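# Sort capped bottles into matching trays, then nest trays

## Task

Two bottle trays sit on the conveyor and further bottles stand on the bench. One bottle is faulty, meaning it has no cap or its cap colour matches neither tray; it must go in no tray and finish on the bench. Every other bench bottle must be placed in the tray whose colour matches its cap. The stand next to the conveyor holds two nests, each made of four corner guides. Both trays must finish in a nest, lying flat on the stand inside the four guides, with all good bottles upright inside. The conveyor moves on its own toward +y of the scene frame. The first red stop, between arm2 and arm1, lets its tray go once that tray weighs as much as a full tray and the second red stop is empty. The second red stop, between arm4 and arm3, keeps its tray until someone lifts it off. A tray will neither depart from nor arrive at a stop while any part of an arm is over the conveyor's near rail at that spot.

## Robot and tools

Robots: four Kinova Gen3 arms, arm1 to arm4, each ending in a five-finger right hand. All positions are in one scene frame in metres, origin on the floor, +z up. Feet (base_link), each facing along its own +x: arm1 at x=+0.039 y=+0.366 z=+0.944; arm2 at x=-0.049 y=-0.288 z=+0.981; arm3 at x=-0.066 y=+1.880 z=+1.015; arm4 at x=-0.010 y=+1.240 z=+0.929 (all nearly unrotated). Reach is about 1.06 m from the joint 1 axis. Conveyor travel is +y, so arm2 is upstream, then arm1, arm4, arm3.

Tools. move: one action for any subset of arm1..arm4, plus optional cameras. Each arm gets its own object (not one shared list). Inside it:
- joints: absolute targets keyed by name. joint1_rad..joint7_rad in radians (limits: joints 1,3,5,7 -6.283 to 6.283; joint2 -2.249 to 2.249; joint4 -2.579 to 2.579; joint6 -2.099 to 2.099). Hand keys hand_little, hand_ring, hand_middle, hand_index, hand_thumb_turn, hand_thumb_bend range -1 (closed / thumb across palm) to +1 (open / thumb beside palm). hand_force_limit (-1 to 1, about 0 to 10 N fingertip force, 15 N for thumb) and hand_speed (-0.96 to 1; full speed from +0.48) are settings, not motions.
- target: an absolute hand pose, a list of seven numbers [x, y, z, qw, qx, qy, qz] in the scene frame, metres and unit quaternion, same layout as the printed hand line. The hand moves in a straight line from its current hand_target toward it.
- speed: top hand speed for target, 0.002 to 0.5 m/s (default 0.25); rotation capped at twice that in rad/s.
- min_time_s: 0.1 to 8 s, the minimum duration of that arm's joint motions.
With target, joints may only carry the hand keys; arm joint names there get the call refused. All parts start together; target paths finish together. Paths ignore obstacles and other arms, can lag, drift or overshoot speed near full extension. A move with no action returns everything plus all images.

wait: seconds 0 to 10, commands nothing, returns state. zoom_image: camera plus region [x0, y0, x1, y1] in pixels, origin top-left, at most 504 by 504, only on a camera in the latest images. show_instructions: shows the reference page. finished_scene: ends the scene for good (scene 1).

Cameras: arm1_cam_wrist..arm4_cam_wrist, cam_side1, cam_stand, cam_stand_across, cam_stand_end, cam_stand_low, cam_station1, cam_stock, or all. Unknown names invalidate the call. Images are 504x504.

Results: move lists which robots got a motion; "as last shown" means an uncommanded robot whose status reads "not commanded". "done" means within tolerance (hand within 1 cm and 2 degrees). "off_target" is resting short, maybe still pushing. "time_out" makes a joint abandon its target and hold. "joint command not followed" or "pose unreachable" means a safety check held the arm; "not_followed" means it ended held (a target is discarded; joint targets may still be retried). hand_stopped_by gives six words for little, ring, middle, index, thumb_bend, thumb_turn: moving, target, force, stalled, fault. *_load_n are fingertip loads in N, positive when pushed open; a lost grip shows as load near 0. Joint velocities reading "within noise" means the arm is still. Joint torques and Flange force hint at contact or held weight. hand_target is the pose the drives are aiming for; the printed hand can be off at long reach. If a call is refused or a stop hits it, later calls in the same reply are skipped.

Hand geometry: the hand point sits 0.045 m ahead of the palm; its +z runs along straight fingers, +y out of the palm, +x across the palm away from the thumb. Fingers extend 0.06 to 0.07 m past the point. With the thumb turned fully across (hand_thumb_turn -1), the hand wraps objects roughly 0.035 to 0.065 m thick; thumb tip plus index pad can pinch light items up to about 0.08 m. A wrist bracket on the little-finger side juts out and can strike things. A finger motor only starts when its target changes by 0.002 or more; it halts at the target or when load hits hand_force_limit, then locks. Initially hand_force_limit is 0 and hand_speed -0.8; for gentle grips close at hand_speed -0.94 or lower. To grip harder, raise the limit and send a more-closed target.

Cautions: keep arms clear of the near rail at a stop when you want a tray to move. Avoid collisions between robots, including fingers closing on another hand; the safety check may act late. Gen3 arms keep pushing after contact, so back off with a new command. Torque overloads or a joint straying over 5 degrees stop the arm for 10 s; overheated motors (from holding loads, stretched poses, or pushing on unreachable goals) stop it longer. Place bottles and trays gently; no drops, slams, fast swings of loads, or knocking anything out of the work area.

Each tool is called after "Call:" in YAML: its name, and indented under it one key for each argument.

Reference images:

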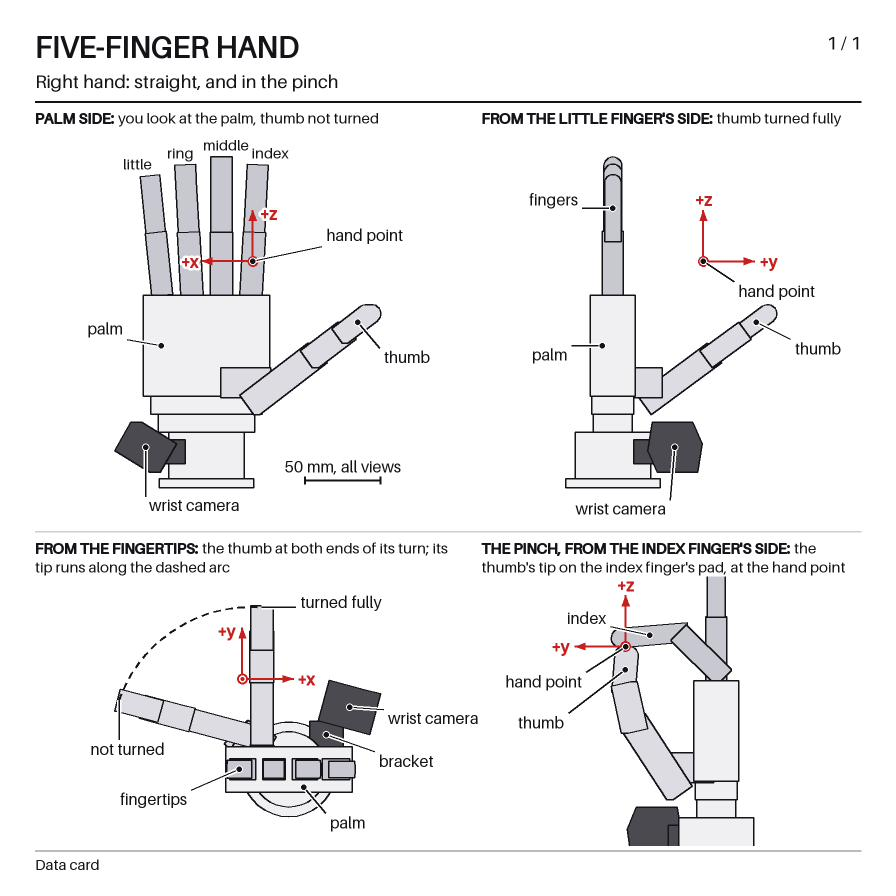

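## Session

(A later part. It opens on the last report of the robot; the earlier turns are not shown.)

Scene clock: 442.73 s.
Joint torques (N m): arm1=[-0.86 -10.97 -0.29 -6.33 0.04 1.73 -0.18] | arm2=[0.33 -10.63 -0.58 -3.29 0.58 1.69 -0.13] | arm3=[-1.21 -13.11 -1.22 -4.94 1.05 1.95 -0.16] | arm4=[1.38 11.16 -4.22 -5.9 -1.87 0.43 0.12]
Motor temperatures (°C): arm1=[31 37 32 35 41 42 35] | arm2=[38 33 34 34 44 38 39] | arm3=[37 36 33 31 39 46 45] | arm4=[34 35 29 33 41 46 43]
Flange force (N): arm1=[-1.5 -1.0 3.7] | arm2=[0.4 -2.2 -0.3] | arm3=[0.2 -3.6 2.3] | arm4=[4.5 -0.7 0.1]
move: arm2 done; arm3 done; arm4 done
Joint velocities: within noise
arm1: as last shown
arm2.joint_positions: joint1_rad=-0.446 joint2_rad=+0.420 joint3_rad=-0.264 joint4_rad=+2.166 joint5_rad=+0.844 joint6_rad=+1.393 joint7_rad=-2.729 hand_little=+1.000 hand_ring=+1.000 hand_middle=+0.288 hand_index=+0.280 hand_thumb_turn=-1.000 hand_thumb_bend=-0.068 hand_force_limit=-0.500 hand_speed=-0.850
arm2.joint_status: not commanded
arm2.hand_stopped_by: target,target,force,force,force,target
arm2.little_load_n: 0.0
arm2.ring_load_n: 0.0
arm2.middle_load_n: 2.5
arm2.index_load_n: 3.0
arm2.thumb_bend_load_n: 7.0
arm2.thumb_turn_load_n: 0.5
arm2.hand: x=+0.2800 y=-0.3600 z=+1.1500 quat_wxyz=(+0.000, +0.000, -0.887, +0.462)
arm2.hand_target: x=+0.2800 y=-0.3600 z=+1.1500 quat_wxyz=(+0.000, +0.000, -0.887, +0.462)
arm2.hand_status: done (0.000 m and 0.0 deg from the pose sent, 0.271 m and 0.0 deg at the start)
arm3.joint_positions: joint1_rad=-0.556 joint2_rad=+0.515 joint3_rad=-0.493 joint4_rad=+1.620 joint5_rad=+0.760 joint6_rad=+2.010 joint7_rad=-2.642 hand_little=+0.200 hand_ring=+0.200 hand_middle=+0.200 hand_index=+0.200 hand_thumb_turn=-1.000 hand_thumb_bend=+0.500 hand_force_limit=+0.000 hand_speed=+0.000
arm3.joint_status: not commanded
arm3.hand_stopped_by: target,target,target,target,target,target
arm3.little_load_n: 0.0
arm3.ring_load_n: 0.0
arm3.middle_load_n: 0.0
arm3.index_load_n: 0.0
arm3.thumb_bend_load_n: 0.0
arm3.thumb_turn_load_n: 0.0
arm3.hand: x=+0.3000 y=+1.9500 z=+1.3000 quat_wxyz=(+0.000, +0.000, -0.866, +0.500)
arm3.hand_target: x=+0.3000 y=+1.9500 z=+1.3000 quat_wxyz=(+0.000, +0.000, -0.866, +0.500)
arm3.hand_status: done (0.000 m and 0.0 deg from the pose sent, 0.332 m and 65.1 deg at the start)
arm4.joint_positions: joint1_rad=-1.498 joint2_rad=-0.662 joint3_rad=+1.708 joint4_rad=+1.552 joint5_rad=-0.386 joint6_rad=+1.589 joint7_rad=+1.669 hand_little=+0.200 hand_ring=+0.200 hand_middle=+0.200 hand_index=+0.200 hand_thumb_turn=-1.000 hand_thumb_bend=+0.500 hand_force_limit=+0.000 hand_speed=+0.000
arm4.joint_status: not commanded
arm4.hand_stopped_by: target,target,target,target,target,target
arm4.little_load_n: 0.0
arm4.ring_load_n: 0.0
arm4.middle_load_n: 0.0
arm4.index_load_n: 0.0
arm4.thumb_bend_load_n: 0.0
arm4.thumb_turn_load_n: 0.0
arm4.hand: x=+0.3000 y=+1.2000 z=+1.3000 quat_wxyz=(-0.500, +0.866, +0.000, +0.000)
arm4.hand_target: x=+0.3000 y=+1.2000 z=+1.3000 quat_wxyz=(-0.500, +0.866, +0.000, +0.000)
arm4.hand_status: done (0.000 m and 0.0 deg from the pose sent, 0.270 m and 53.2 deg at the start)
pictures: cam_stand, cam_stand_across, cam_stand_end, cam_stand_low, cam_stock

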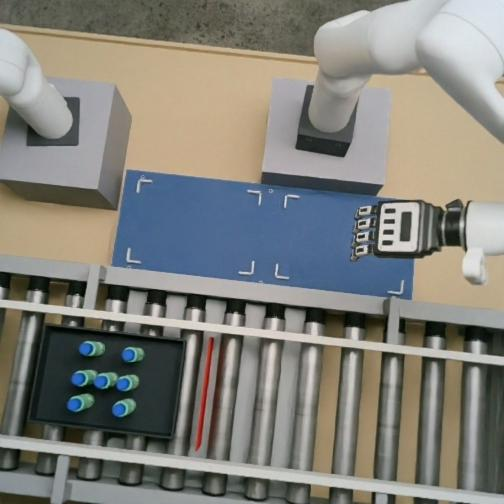

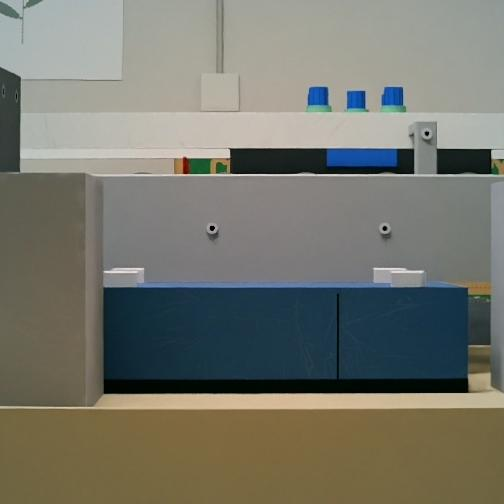

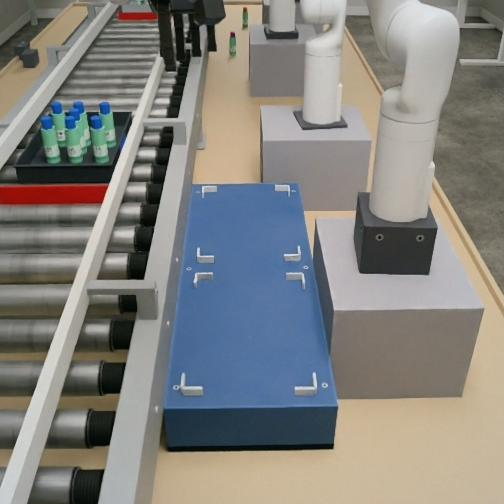

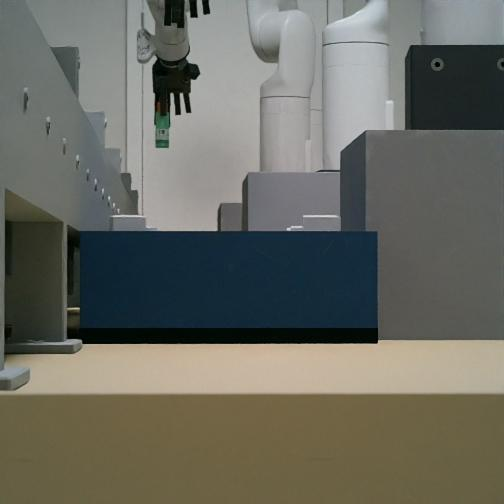

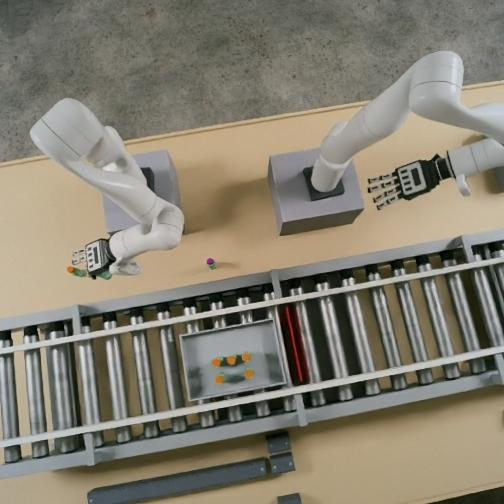

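Call:
move:
  arm1: {"joints": {"joint1_rad": -0.6, "joint2_rad": -0.412, "joint3_rad": -0.041, "joint4_rad": 1.487, "joint5_rad": 0.0, "joint6_rad": 1.948, "joint7_rad": -1.776}, "min_time_s": 3}
  arm2: {"target": [0.45, -0.10, 1.22, 0.0802, -0.1540, 0.8735, -0.4547], "speed": 0.3}
  arm4: {"target": [0.550, 1.344, 1.12, 0.5, -0.866, 0, 0], "speed": 0.25}
  arm3: {"target": [0.576, 1.611, 1.12, 0, 0, 0.866, -0.5], "speed": 0.3}
  cameras: ["cam_stand", "cam_stand_end", "cam_stock", "arm3_cam_wrist", "arm4_cam_wrist"]

Scene clock: 458.53 s.
Joint torques (N m): arm1=[-0.88 -0.03 0.2 -8.59 -0.45 -0.6 -0.13] | arm2=[0.26 -18.33 -1.01 -6.4 1.36 1.15 -0.16] | arm3=[-1.21 -21.55 0.19 -6.04 1.84 1.3 -0.17] | arm4=[1.32 20.41 -6.57 -4.33 -1.76 0.26 0.15]
Motor temperatures (°C): arm1=[31 37 32 35 41 42 35] | arm2=[38 33 34 34 44 38 39] | arm3=[37 36 33 31 39 46 45] | arm4=[34 36 29 33 41 46 43]
Flange force (N): arm1=[1.4 0.0 3.1] | arm2=[1.2 -1.2 -0.2] | arm3=[1.1 -2.7 0.8] | arm4=[4.2 -0.8 1.4]
move: arm1 done; arm2 done; arm3 done; arm4 done
Joint velocities: within noise
arm1.joint_positions: joint1_rad=-0.600 joint2_rad=-0.412 joint3_rad=-0.041 joint4_rad=+1.487 joint5_rad=+0.000 joint6_rad=+1.948 joint7_rad=-1.776 hand_little=+1.000 hand_ring=+1.000 hand_middle=+0.650 hand_index=+0.650 hand_thumb_turn=-1.000 hand_thumb_bend=+0.600 hand_force_limit=-0.500 hand_speed=-0.400
arm1.joint_status: all done
arm1.hand_stopped_by: target,target,target,target,target,target
arm1.little_load_n: 0.0
arm1.ring_load_n: 0.0
arm1.middle_load_n: 0.0
arm1.index_load_n: 0.0
arm1.thumb_bend_load_n: 0.0
arm1.thumb_turn_load_n: 0.0
arm1.hand: x=+0.1617 y=+0.5139 z=+1.4473 quat_wxyz=(-0.057, +0.243, -0.968, -0.015)
arm1.hand_target: x=+0.1617 y=+0.5139 z=+1.4473 quat_wxyz=(-0.057, +0.243, -0.968, -0.015)
arm1.hand_status: not commanded
arm2.joint_positions: joint1_rad=-0.742 joint2_rad=+0.709 joint3_rad=-0.336 joint4_rad=+1.313 joint5_rad=+0.966 joint6_rad=+1.796 joint7_rad=-2.302 hand_little=+1.000 hand_ring=+1.000 hand_middle=+0.288 hand_index=+0.280 hand_thumb_turn=-1.000 hand_thumb_bend=-0.068 hand_force_limit=-0.500 hand_speed=-0.850
arm2.joint_status: not commanded
arm2.hand_stopped_by: target,target,force,force,force,target
arm2.little_load_n: 0.0
arm2.ring_load_n: 0.0
arm2.middle_load_n: 2.5
arm2.index_load_n: 3.0
arm2.thumb_bend_load_n: 7.0
arm2.thumb_turn_load_n: 0.5
arm2.hand: x=+0.4500 y=-0.1000 z=+1.2200 quat_wxyz=(-0.080, +0.154, -0.874, +0.455)
arm2.hand_target: x=+0.4500 y=-0.1000 z=+1.2200 quat_wxyz=(-0.080, +0.154, -0.874, +0.455)
arm2.hand_status: done (0.000 m and 0.0 deg from the pose sent, 0.318 m and 20.0 deg at the start)
arm3.joint_positions: joint1_rad=+0.032 joint2_rad=+1.027 joint3_rad=-0.229 joint4_rad=+1.184 joint5_rad=+1.293 joint6_rad=+1.394 joint7_rad=-2.182 hand_little=+0.200 hand_ring=+0.200 hand_middle=+0.200 hand_index=+0.200 hand_thumb_turn=-1.000 hand_thumb_bend=+0.500 hand_force_limit=+0.000 hand_speed=+0.000
arm3.joint_status: not commanded
arm3.hand_stopped_by: target,target,target,target,target,target
arm3.little_load_n: 0.0
arm3.ring_load_n: 0.0
arm3.middle_load_n: 0.0
arm3.index_load_n: 0.0
arm3.thumb_bend_load_n: -0.5
arm3.thumb_turn_load_n: 0.0
arm3.hand: x=+0.5760 y=+1.6110 z=+1.1200 quat_wxyz=(+0.000, +0.000, -0.866, +0.500)
arm3.hand_target: x=+0.5760 y=+1.6110 z=+1.1200 quat_wxyz=(+0.000, +0.000, -0.866, +0.500)
arm3.hand_status: done (0.000 m and 0.0 deg from the pose sent, 0.473 m and 0.0 deg at the start)
arm4.joint_positions: joint1_rad=-2.318 joint2_rad=-1.093 joint3_rad=+2.031 joint4_rad=+1.182 joint5_rad=-0.133 joint6_rad=+1.206 joint7_rad=+1.592 hand_little=+0.200 hand_ring=+0.200 hand_middle=+0.200 hand_index=+0.200 hand_thumb_turn=-1.000 hand_thumb_bend=+0.500 hand_force_limit=+0.000 hand_speed=+0.000
arm4.joint_status: not commanded
arm4.hand_stopped_by: target,target,target,target,target,target
arm4.little_load_n: 0.0
arm4.ring_load_n: 0.0
arm4.middle_load_n: 0.0
arm4.index_load_n: 0.0
arm4.thumb_bend_load_n: 0.0
arm4.thumb_turn_load_n: 0.0
arm4.hand: x=+0.5500 y=+1.3440 z=+1.1200 quat_wxyz=(-0.500, +0.866, +0.000, +0.000)
arm4.hand_target: x=+0.5500 y=+1.3440 z=+1.1200 quat_wxyz=(-0.500, +0.866, +0.000, +0.000)
arm4.hand_status: done (0.000 m and 0.0 deg from the pose sent, 0.340 m and 0.0 deg at the start)
pictures: arm3_cam_wrist, arm4_cam_wrist, cam_stand, cam_stand_end, cam_stock
arm3_cam_wrist: T_world_to_cam=[[-0.19554, 0.46772, -0.86198, 0.33402], [0.85692, 0.50892, 0.08175, -1.39966], [0.47691, -0.72266, -0.50032, 1.56608]] pos_world=[0.51782, 1.68784, 1.18588]
arm4_cam_wrist: T_world_to_cam=[[0.22915, -0.4655, -0.85487, 1.46398], [-0.83687, -0.54275, 0.07122, 1.10737], [-0.49712, 0.6991, -0.51394, 0.02628]] pos_world=[0.60433, 1.26413, 1.18615]

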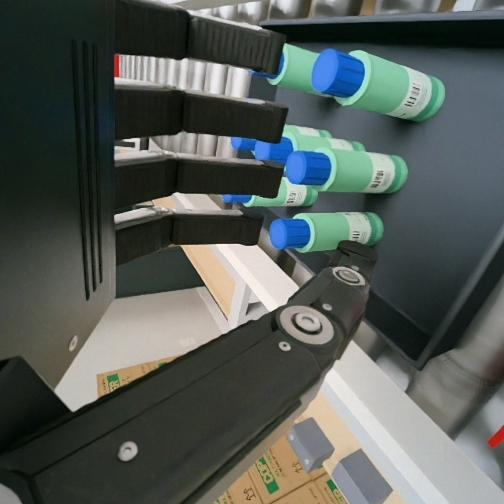

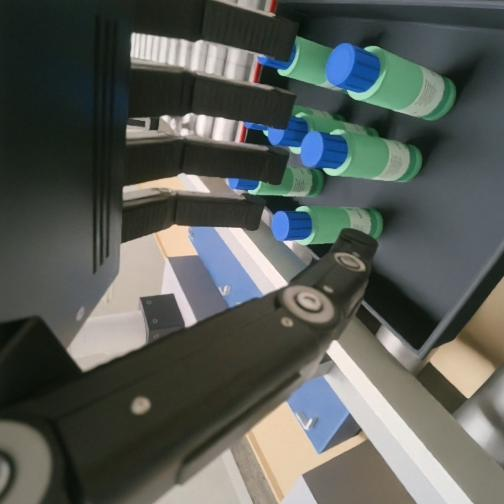

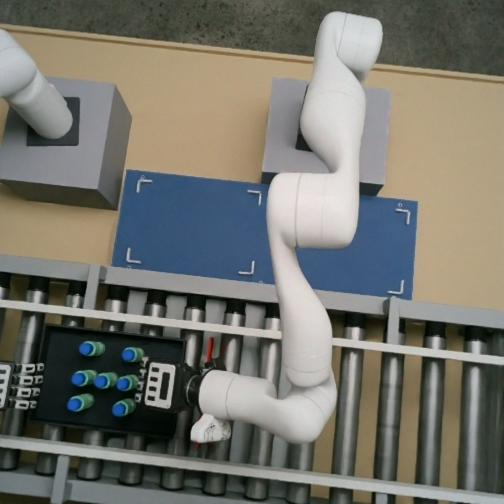

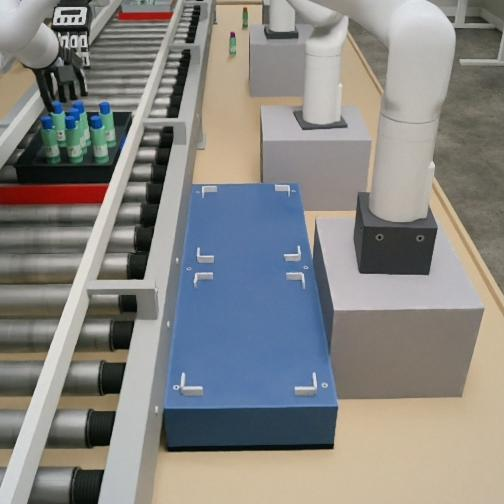

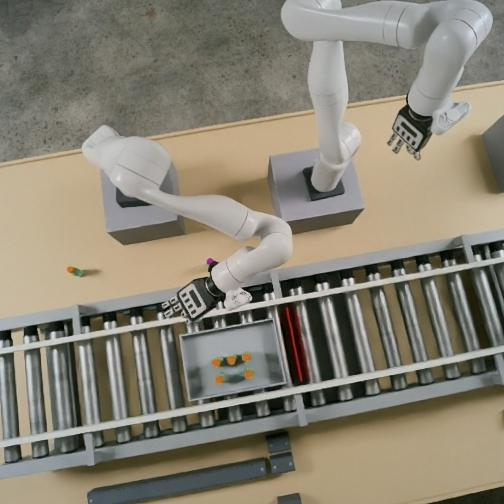

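Call:
move:
  arm2: {"target": [0.5128, 0.0077, 1.15, 0.0802, -0.1540, 0.8735, -0.4547], "speed": 0.25}
  arm4: {"target": [0.550, 1.344, 1.03, 0.5, -0.866, 0, 0], "speed": 0.15}
  arm3: {"target": [0.576, 1.611, 1.03, 0, 0, 0.866, -0.5], "speed": 0.15}
  cameras: ["cam_stand", "cam_side1", "cam_stand_across", "arm3_cam_wrist", "arm4_cam_wrist", "arm2_cam_wrist", "cam_station1"]

Scene clock: 463.77 s.
Joint torques (N m): arm1=[-0.89 -0.03 0.22 -8.57 -0.43 -0.59 -0.15] | arm2=[0.24 -23.19 -0.1 -6.74 1.5 0.9 -0.13] | arm3=[-1.2 -22.06 0.39 -5.42 1.64 1.52 -0.13] | arm4=[1.35 20.8 -6.96 -3.21 -1.66 0.44 0.16]
Motor temperatures (°C): arm1=[31 37 32 35 41 42 35] | arm2=[38 33 34 34 44 38 39] | arm3=[37 36 33 31 39 46 44] | arm4=[34 36 29 33 41 46 42]
Flange force (N): arm1=[1.4 0.0 3.1] | arm2=[1.5 -1.3 -0.3] | arm3=[1.1 -2.7 0.7] | arm4=[4.3 -0.5 1.6]
move: arm2 done; arm3 done; arm4 done
Joint velocities: within noise
arm1: as last shown
arm2.joint_positions: joint1_rad=-0.873 joint2_rad=+1.083 joint3_rad=-0.287 joint4_rad=+0.747 joint5_rad=+1.038 joint6_rad=+1.910 joint7_rad=-2.157 hand_little=+1.000 hand_ring=+1.000 hand_middle=+0.288 hand_index=+0.280 hand_thumb_turn=-1.000 hand_thumb_bend=-0.068 hand_force_limit=-0.500 hand_speed=-0.850
arm2.joint_status: not commanded
arm2.hand_stopped_by: target,target,force,force,force,target
arm2.little_load_n: 0.0
arm2.ring_load_n: 0.0
arm2.middle_load_n: 2.5
arm2.index_load_n: 3.5
arm2.thumb_bend_load_n: 7.0
arm2.thumb_turn_load_n: 0.5
arm2.hand: x=+0.5128 y=+0.0077 z=+1.1500 quat_wxyz=(-0.080, +0.154, -0.874, +0.455)
arm2.hand_target: x=+0.5128 y=+0.0077 z=+1.1500 quat_wxyz=(-0.080, +0.154, -0.874, +0.455)
arm2.hand_status: done (0.000 m and 0.0 deg from the pose sent, 0.143 m and 0.0 deg at the start)
arm3.joint_positions: joint1_rad=+0.023 joint2_rad=+1.176 joint3_rad=-0.210 joint4_rad=+1.176 joint5_rad=+1.337 joint6_rad=+1.337 joint7_rad=-2.314 hand_little=+0.200 hand_ring=+0.200 hand_middle=+0.200 hand_index=+0.200 hand_thumb_turn=-1.000 hand_thumb_bend=+0.500 hand_force_limit=+0.000 hand_speed=+0.000
arm3.joint_status: not commanded
arm3.hand_stopped_by: target,target,target,target,target,target
arm3.little_load_n: 0.0
arm3.ring_load_n: 0.0
arm3.middle_load_n: 0.0
arm3.index_load_n: 0.0
arm3.thumb_bend_load_n: 0.0
arm3.thumb_turn_load_n: 0.5
arm3.hand: x=+0.5760 y=+1.6110 z=+1.0300 quat_wxyz=(+0.000, +0.000, -0.866, +0.500)
arm3.hand_target: x=+0.5760 y=+1.6110 z=+1.0300 quat_wxyz=(+0.000, +0.000, -0.866, +0.500)
arm3.hand_status: done (0.000 m and 0.0 deg from the pose sent, 0.090 m and 0.0 deg at the start)
arm4.joint_positions: joint1_rad=-2.321 joint2_rad=-1.222 joint3_rad=+2.076 joint4_rad=+1.236 joint5_rad=-0.085 joint6_rad=+1.099 joint7_rad=+1.694 hand_little=+0.200 hand_ring=+0.200 hand_middle=+0.200 hand_index=+0.200 hand_thumb_turn=-1.000 hand_thumb_bend=+0.500 hand_force_limit=+0.000 hand_speed=+0.000
arm4.joint_status: not commanded
arm4.hand_stopped_by: target,target,target,target,target,target
arm4.little_load_n: 0.0
arm4.ring_load_n: 0.0
arm4.middle_load_n: 0.0
arm4.index_load_n: 0.0
arm4.thumb_bend_load_n: 0.5
arm4.thumb_turn_load_n: 0.0
arm4.hand: x=+0.5500 y=+1.3440 z=+1.0300 quat_wxyz=(-0.500, +0.866, +0.000, +0.000)
arm4.hand_target: x=+0.5500 y=+1.3440 z=+1.0300 quat_wxyz=(-0.500, +0.866, +0.000, +0.000)
arm4.hand_status: done (0.000 m and 0.0 deg from the pose sent, 0.090 m and 0.0 deg at the start)
pictures: arm2_cam_wrist, arm3_cam_wrist, arm4_cam_wrist, cam_side1, cam_stand, cam_stand_across, cam_station1
arm2_cam_wrist: T_world_to_cam=[[-0.42655, 0.43547, -0.79273, 1.12837], [0.60078, 0.79159, 0.11157, -0.44307], [0.6761, -0.42867, -0.59928, 0.4607]] pos_world=[0.43602, 0.05684, 1.22001]
arm3_cam_wrist: T_world_to_cam=[[-0.19554, 0.46772, -0.86198, 0.25644], [0.85692, 0.50892, 0.08175, -1.3923], [0.47691, -0.72266, -0.50032, 1.52106]] pos_world=[0.51782, 1.68784, 1.09588]
arm4_cam_wrist: T_world_to_cam=[[0.22907, -0.46553, -0.85487, 1.38713], [-0.83685, -0.54276, 0.07133, 1.11367], [-0.4972, 0.69906, -0.51391, -0.01991]] pos_world=[0.60433, 1.26413, 1.09615]

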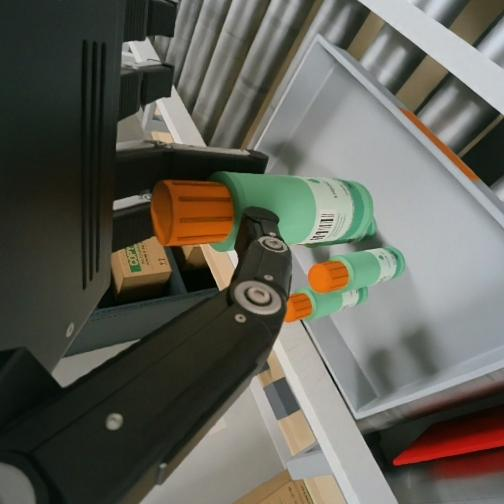

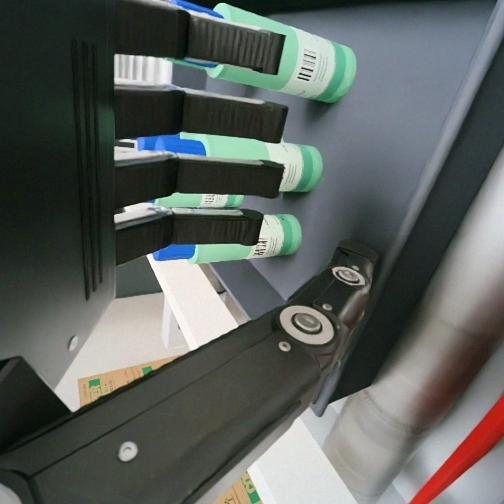

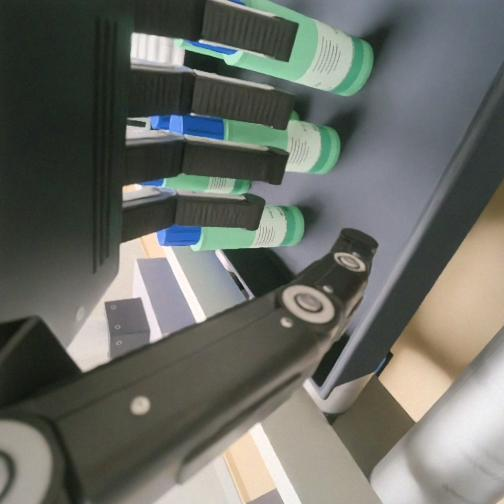

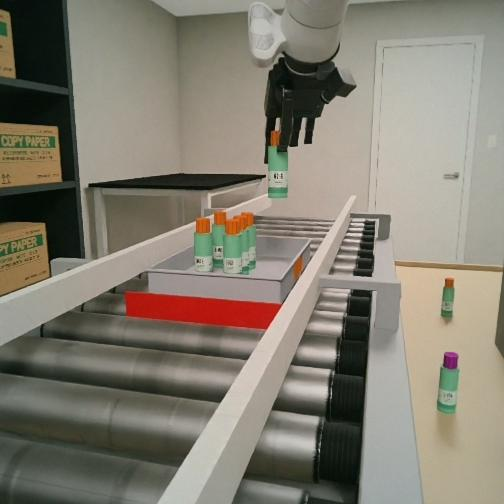

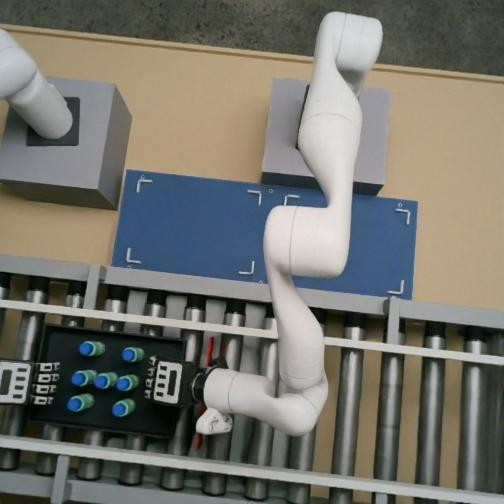

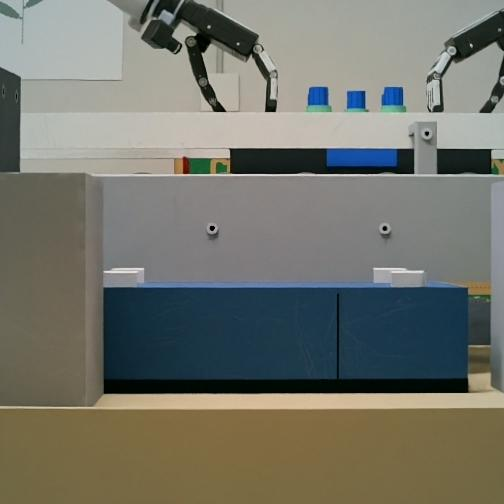

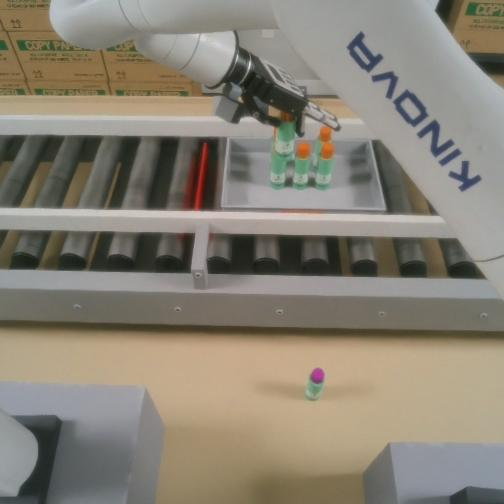

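Call:
zoom_image:
  camera: "cam_stand_across"
  region: [404, 0, 504, 180]

Call:
zoom_image:
  camera: "cam_stand_across"
  region: [120, 0, 320, 180]

Call:
zoom_image:
  camera: "arm4_cam_wrist"
  region: [250, 180, 504, 434]

Scaled by 2.800 from the camera's image (finer frame: 720x720).

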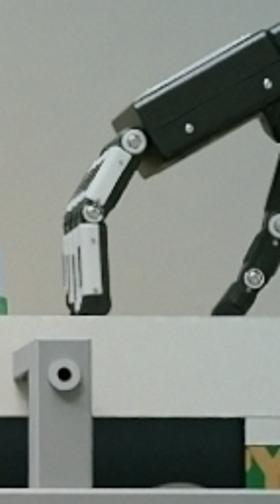

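Scaled by 2.520 from the camera's image (finer frame: 720x720).

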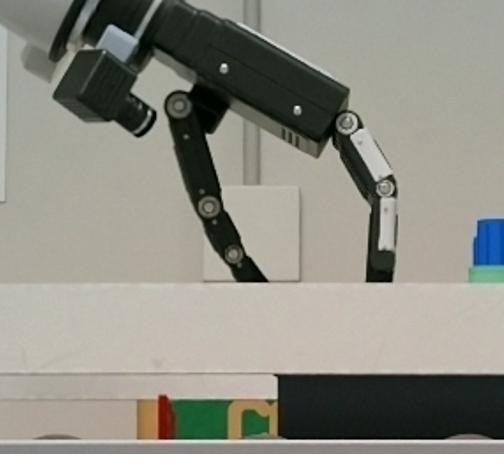

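Scaled by 1.984 from the camera's image (finer frame: 720x720).

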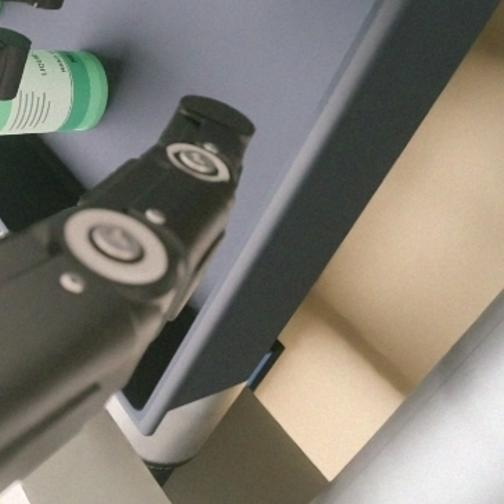

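Call:
zoom_image:
  camera: "arm3_cam_wrist"
  region: [250, 0, 504, 254]

Call:
zoom_image:
  camera: "arm3_cam_wrist"
  region: [250, 200, 504, 454]

Scaled by 1.984 from the camera's image (finer frame: 720x720).

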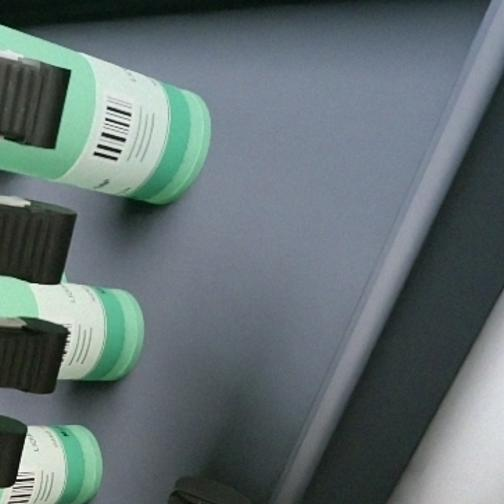

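Scaled by 1.984 from the camera's image (finer frame: 720x720).

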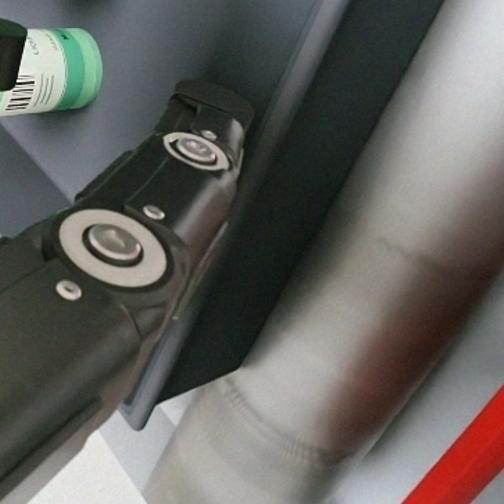

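Call:
zoom_image:
  camera: "cam_stand"
  region: [0, 300, 220, 460]

Scaled by 2.291 from the camera's image (finer frame: 720x720).

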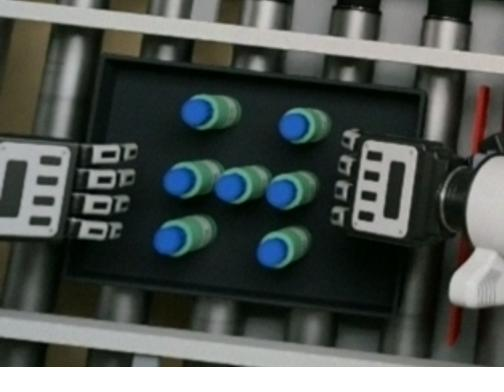

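Call:
move:
  arm2: {"target": [0.5128, 0.0077, 1.055, 0.0802, -0.1540, 0.8735, -0.4547], "speed": 0.15}
  arm4: {"target": [0.552, 1.335, 0.99, 0.5, -0.866, 0, 0], "speed": 0.08}
  arm3: {"target": [0.576, 1.618, 0.99, 0, 0, 0.866, -0.5], "speed": 0.08}
  cameras: ["cam_stand", "cam_side1", "cam_stand_across", "arm3_cam_wrist", "arm4_cam_wrist", "arm2_cam_wrist", "cam_station1"]

Call:
zoom_image:
  camera: "cam_stand_across"
  region: [404, 0, 504, 180]

Call:
zoom_image:
  camera: "cam_stand_across"
  region: [120, 0, 320, 180]

Call:
zoom_image:
  camera: "cam_side1"
  region: [140, 160, 340, 310]

Call:
zoom_image:
  camera: "cam_station1"
  region: [200, 80, 400, 230]

Scene clock: 489.63 s.
Joint torques (N m): arm1=[-0.87 -0.11 0.26 -8.59 -0.47 -0.6 -0.15] | arm2=[0.22 -23.56 -0.25 -6.27 1.36 1.14 -0.12] | arm3=[-1.18 -22.25 0.52 -5.12 1.56 1.6 -0.15] | arm4=[1.31 21.16 -7.05 -2.65 -1.62 0.58 0.14]
Motor temperatures (°C): arm1=[30 36 32 35 41 42 35] | arm2=[38 34 34 34 44 38 39] | arm3=[37 37 33 31 39 46 44] | arm4=[34 36 29 33 41 46 42]
Flange force (N): arm1=[1.2 0.1 3.1] | arm2=[1.4 -1.4 -0.3] | arm3=[0.8 -2.7 0.7] | arm4=[4.6 -0.2 1.6]
move: arm2 done; arm3 done; arm4 done
Joint velocities: within noise
arm1: as last shown
arm2.joint_positions: joint1_rad=-0.863 joint2_rad=+1.195 joint3_rad=-0.297 joint4_rad=+0.819 joint5_rad=+1.031 joint6_rad=+1.799 joint7_rad=-2.301 hand_little=+1.000 hand_ring=+1.000 hand_middle=+0.288 hand_index=+0.280 hand_thumb_turn=-1.000 hand_thumb_bend=-0.068 hand_force_limit=-0.500 hand_speed=-0.850
arm2.joint_status: not commanded
arm2.hand_stopped_by: target,target,force,force,force,target
arm2.little_load_n: 0.0
arm2.ring_load_n: 0.0
arm2.middle_load_n: 2.0
arm2.index_load_n: 3.0
arm2.thumb_bend_load_n: 6.5
arm2.thumb_turn_load_n: 0.5
arm2.hand: x=+0.5128 y=+0.0077 z=+1.0550 quat_wxyz=(-0.080, +0.154, -0.874, +0.455)
arm2.hand_target: x=+0.5128 y=+0.0077 z=+1.0550 quat_wxyz=(-0.080, +0.154, -0.874, +0.455)
arm2.hand_status: done (0.000 m and 0.0 deg from the pose sent, 0.095 m and 0.0 deg at the start)
arm3.joint_positions: joint1_rad=+0.008 joint2_rad=+1.250 joint3_rad=-0.204 joint4_rad=+1.152 joint5_rad=+1.349 joint6_rad=+1.324 joint7_rad=-2.364 hand_little=+0.200 hand_ring=+0.200 hand_middle=+0.200 hand_index=+0.200 hand_thumb_turn=-1.000 hand_thumb_bend=+0.500 hand_force_limit=+0.000 hand_speed=+0.000
arm3.joint_status: not commanded
arm3.hand_stopped_by: target,target,target,target,target,target
arm3.little_load_n: 0.0
arm3.ring_load_n: 0.0
arm3.middle_load_n: 0.0
arm3.index_load_n: 0.0
arm3.thumb_bend_load_n: 0.0
arm3.thumb_turn_load_n: 0.0
arm3.hand: x=+0.5760 y=+1.6180 z=+0.9900 quat_wxyz=(+0.000, +0.000, -0.866, +0.500)
arm3.hand_target: x=+0.5760 y=+1.6180 z=+0.9900 quat_wxyz=(+0.000, +0.000, -0.866, +0.500)
arm3.hand_status: done (0.000 m and 0.0 deg from the pose sent, 0.041 m and 0.0 deg at the start)
arm4.joint_positions: joint1_rad=-2.320 joint2_rad=-1.290 joint3_rad=+2.099 joint4_rad=+1.218 joint5_rad=-0.059 joint6_rad=+1.087 joint7_rad=+1.742 hand_little=+0.200 hand_ring=+0.200 hand_middle=+0.200 hand_index=+0.200 hand_thumb_turn=-1.000 hand_thumb_bend=+0.500 hand_force_limit=+0.000 hand_speed=+0.000
arm4.joint_status: not commanded
arm4.hand_stopped_by: target,target,target,target,target,target
arm4.little_load_n: 0.0
arm4.ring_load_n: 0.0
arm4.middle_load_n: 0.0
arm4.index_load_n: 0.0
arm4.thumb_bend_load_n: 0.0
arm4.thumb_turn_load_n: 0.0
arm4.hand: x=+0.5520 y=+1.3350 z=+0.9900 quat_wxyz=(-0.500, +0.866, +0.000, +0.000)
arm4.hand_target: x=+0.5520 y=+1.3350 z=+0.9900 quat_wxyz=(-0.500, +0.866, +0.000, +0.000)
arm4.hand_status: done (0.000 m and 0.0 deg from the pose sent, 0.041 m and 0.0 deg at the start)
pictures: arm2_cam_wrist, arm3_cam_wrist, arm4_cam_wrist, cam_side1, cam_stand, cam_stand_across, cam_station1
arm2_cam_wrist: T_world_to_cam=[[-0.4266, 0.4354, -0.79274, 1.05306], [0.60075, 0.79162, 0.11151, -0.43232], [0.6761, -0.42867, -0.59928, 0.40383]] pos_world=[0.43592, 0.05684, 1.12501]
arm3_cam_wrist: T_world_to_cam=[[-0.19554, 0.46771, -0.86198, 0.21872], [0.85688, 0.50899, 0.08179, -1.39272], [0.47699, -0.72262, -0.50029, 1.50598]] pos_world=[0.51782, 1.69484, 1.05588]
arm4_cam_wrist: T_world_to_cam=[[0.22914, -0.46549, -0.85488, 1.34819], [-0.83683, -0.5428, 0.07126, 1.11342], [-0.4972, 0.69906, -0.51391, -0.03318]] pos_world=[0.60633, 1.25513, 1.05615]

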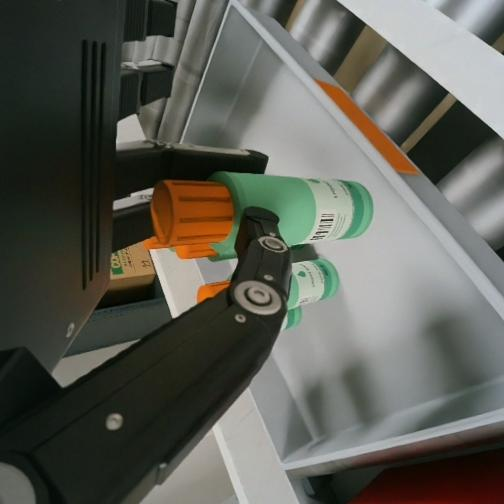

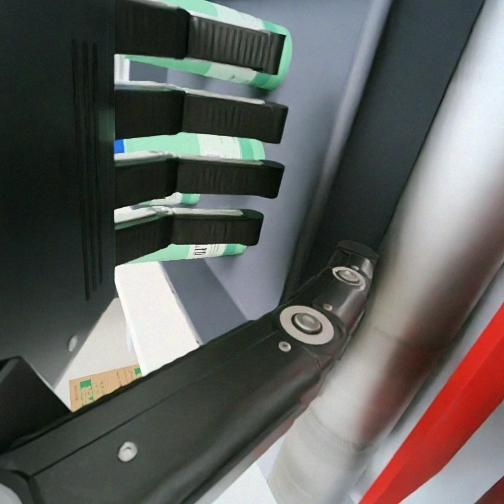

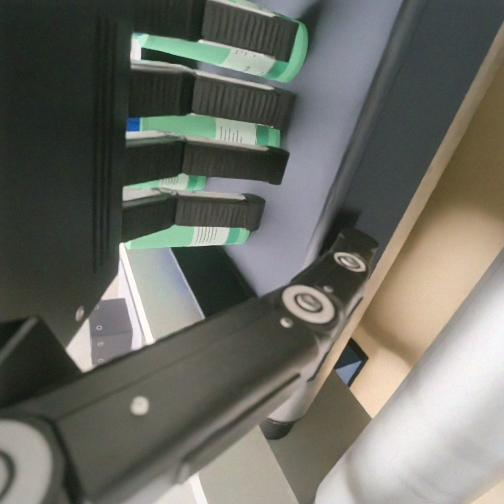

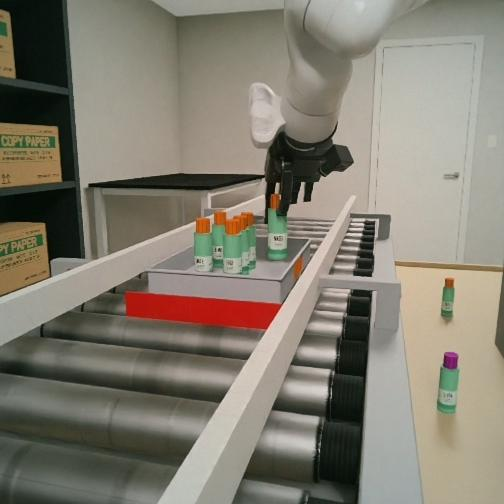

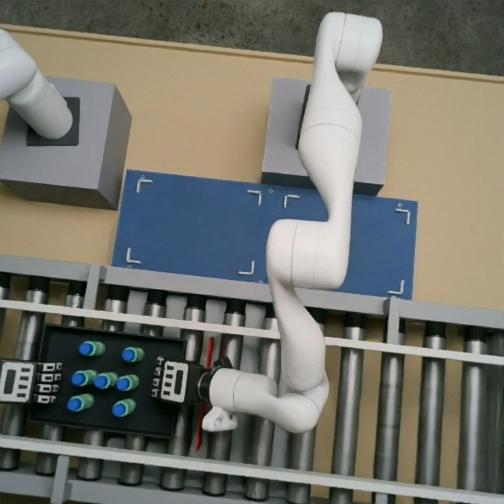

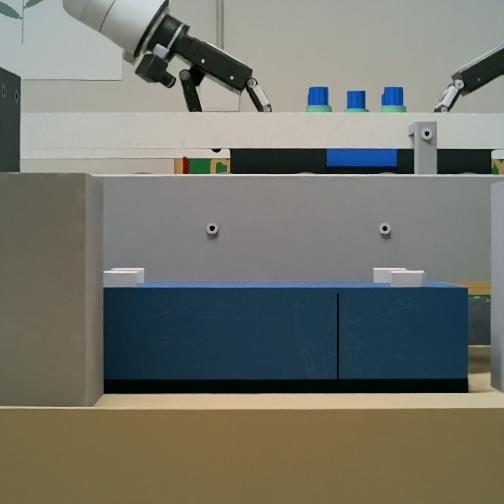

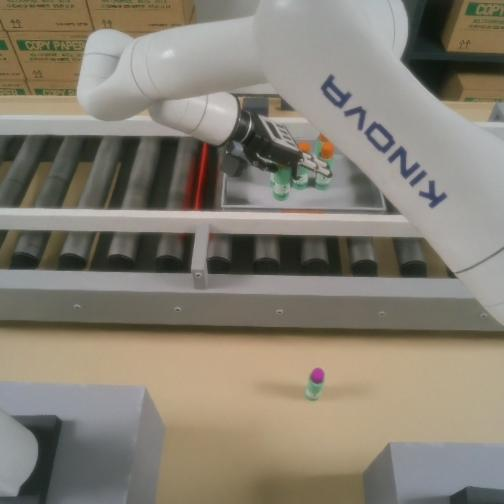

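Scaled by 2.800 from the camera's image (finer frame: 720x720).

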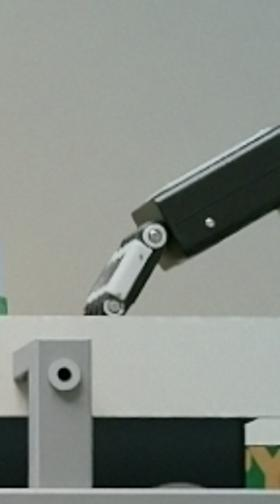

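Scaled by 2.520 from the camera's image (finer frame: 720x720).

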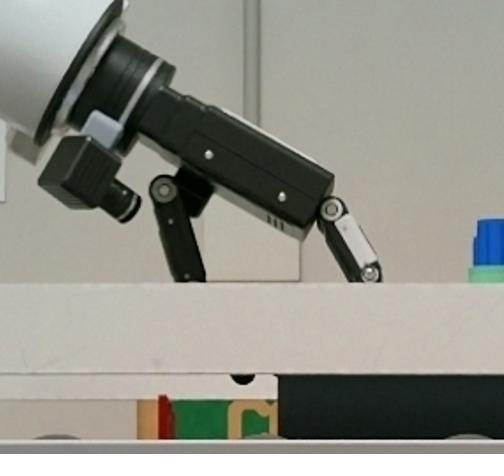

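Scaled by 2.520 from the camera's image (finer frame: 720x720).

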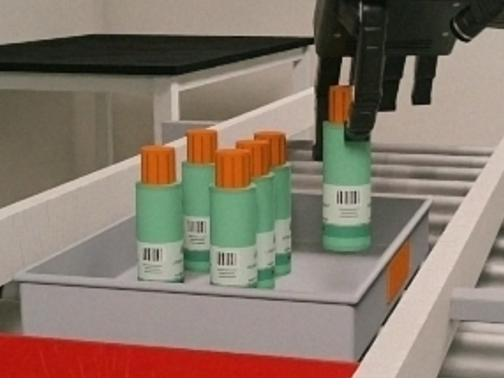

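Scaled by 2.520 from the camera's image (finer frame: 720x720).

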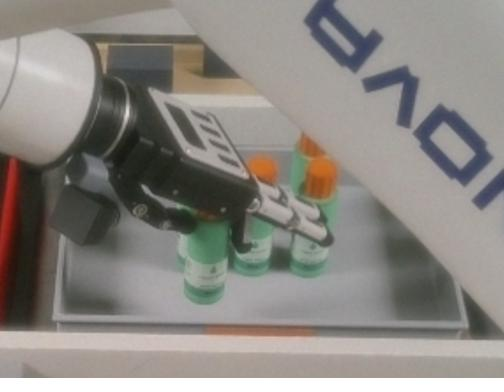

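Call:
zoom_image:
  camera: "arm4_cam_wrist"
  region: [280, 0, 480, 200]

Call:
zoom_image:
  camera: "arm3_cam_wrist"
  region: [280, 60, 480, 260]

Call:
zoom_image:
  camera: "arm4_cam_wrist"
  region: [240, 200, 440, 400]

Scaled by 2.520 from the camera's image (finer frame: 720x720).

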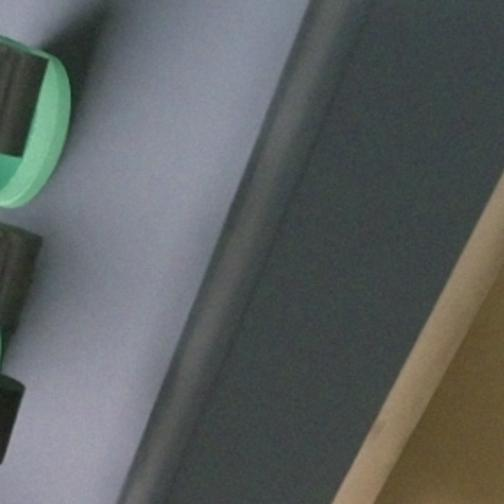

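Scaled by 2.520 from the camera's image (finer frame: 720x720).

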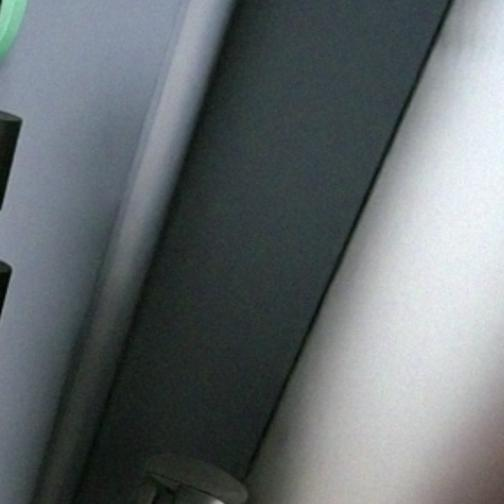

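Scaled by 2.520 from the camera's image (finer frame: 720x720).

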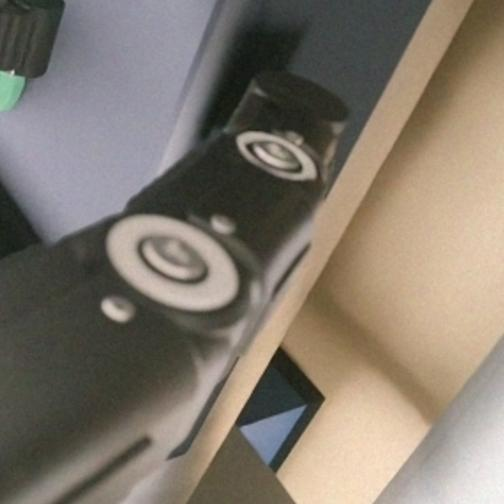

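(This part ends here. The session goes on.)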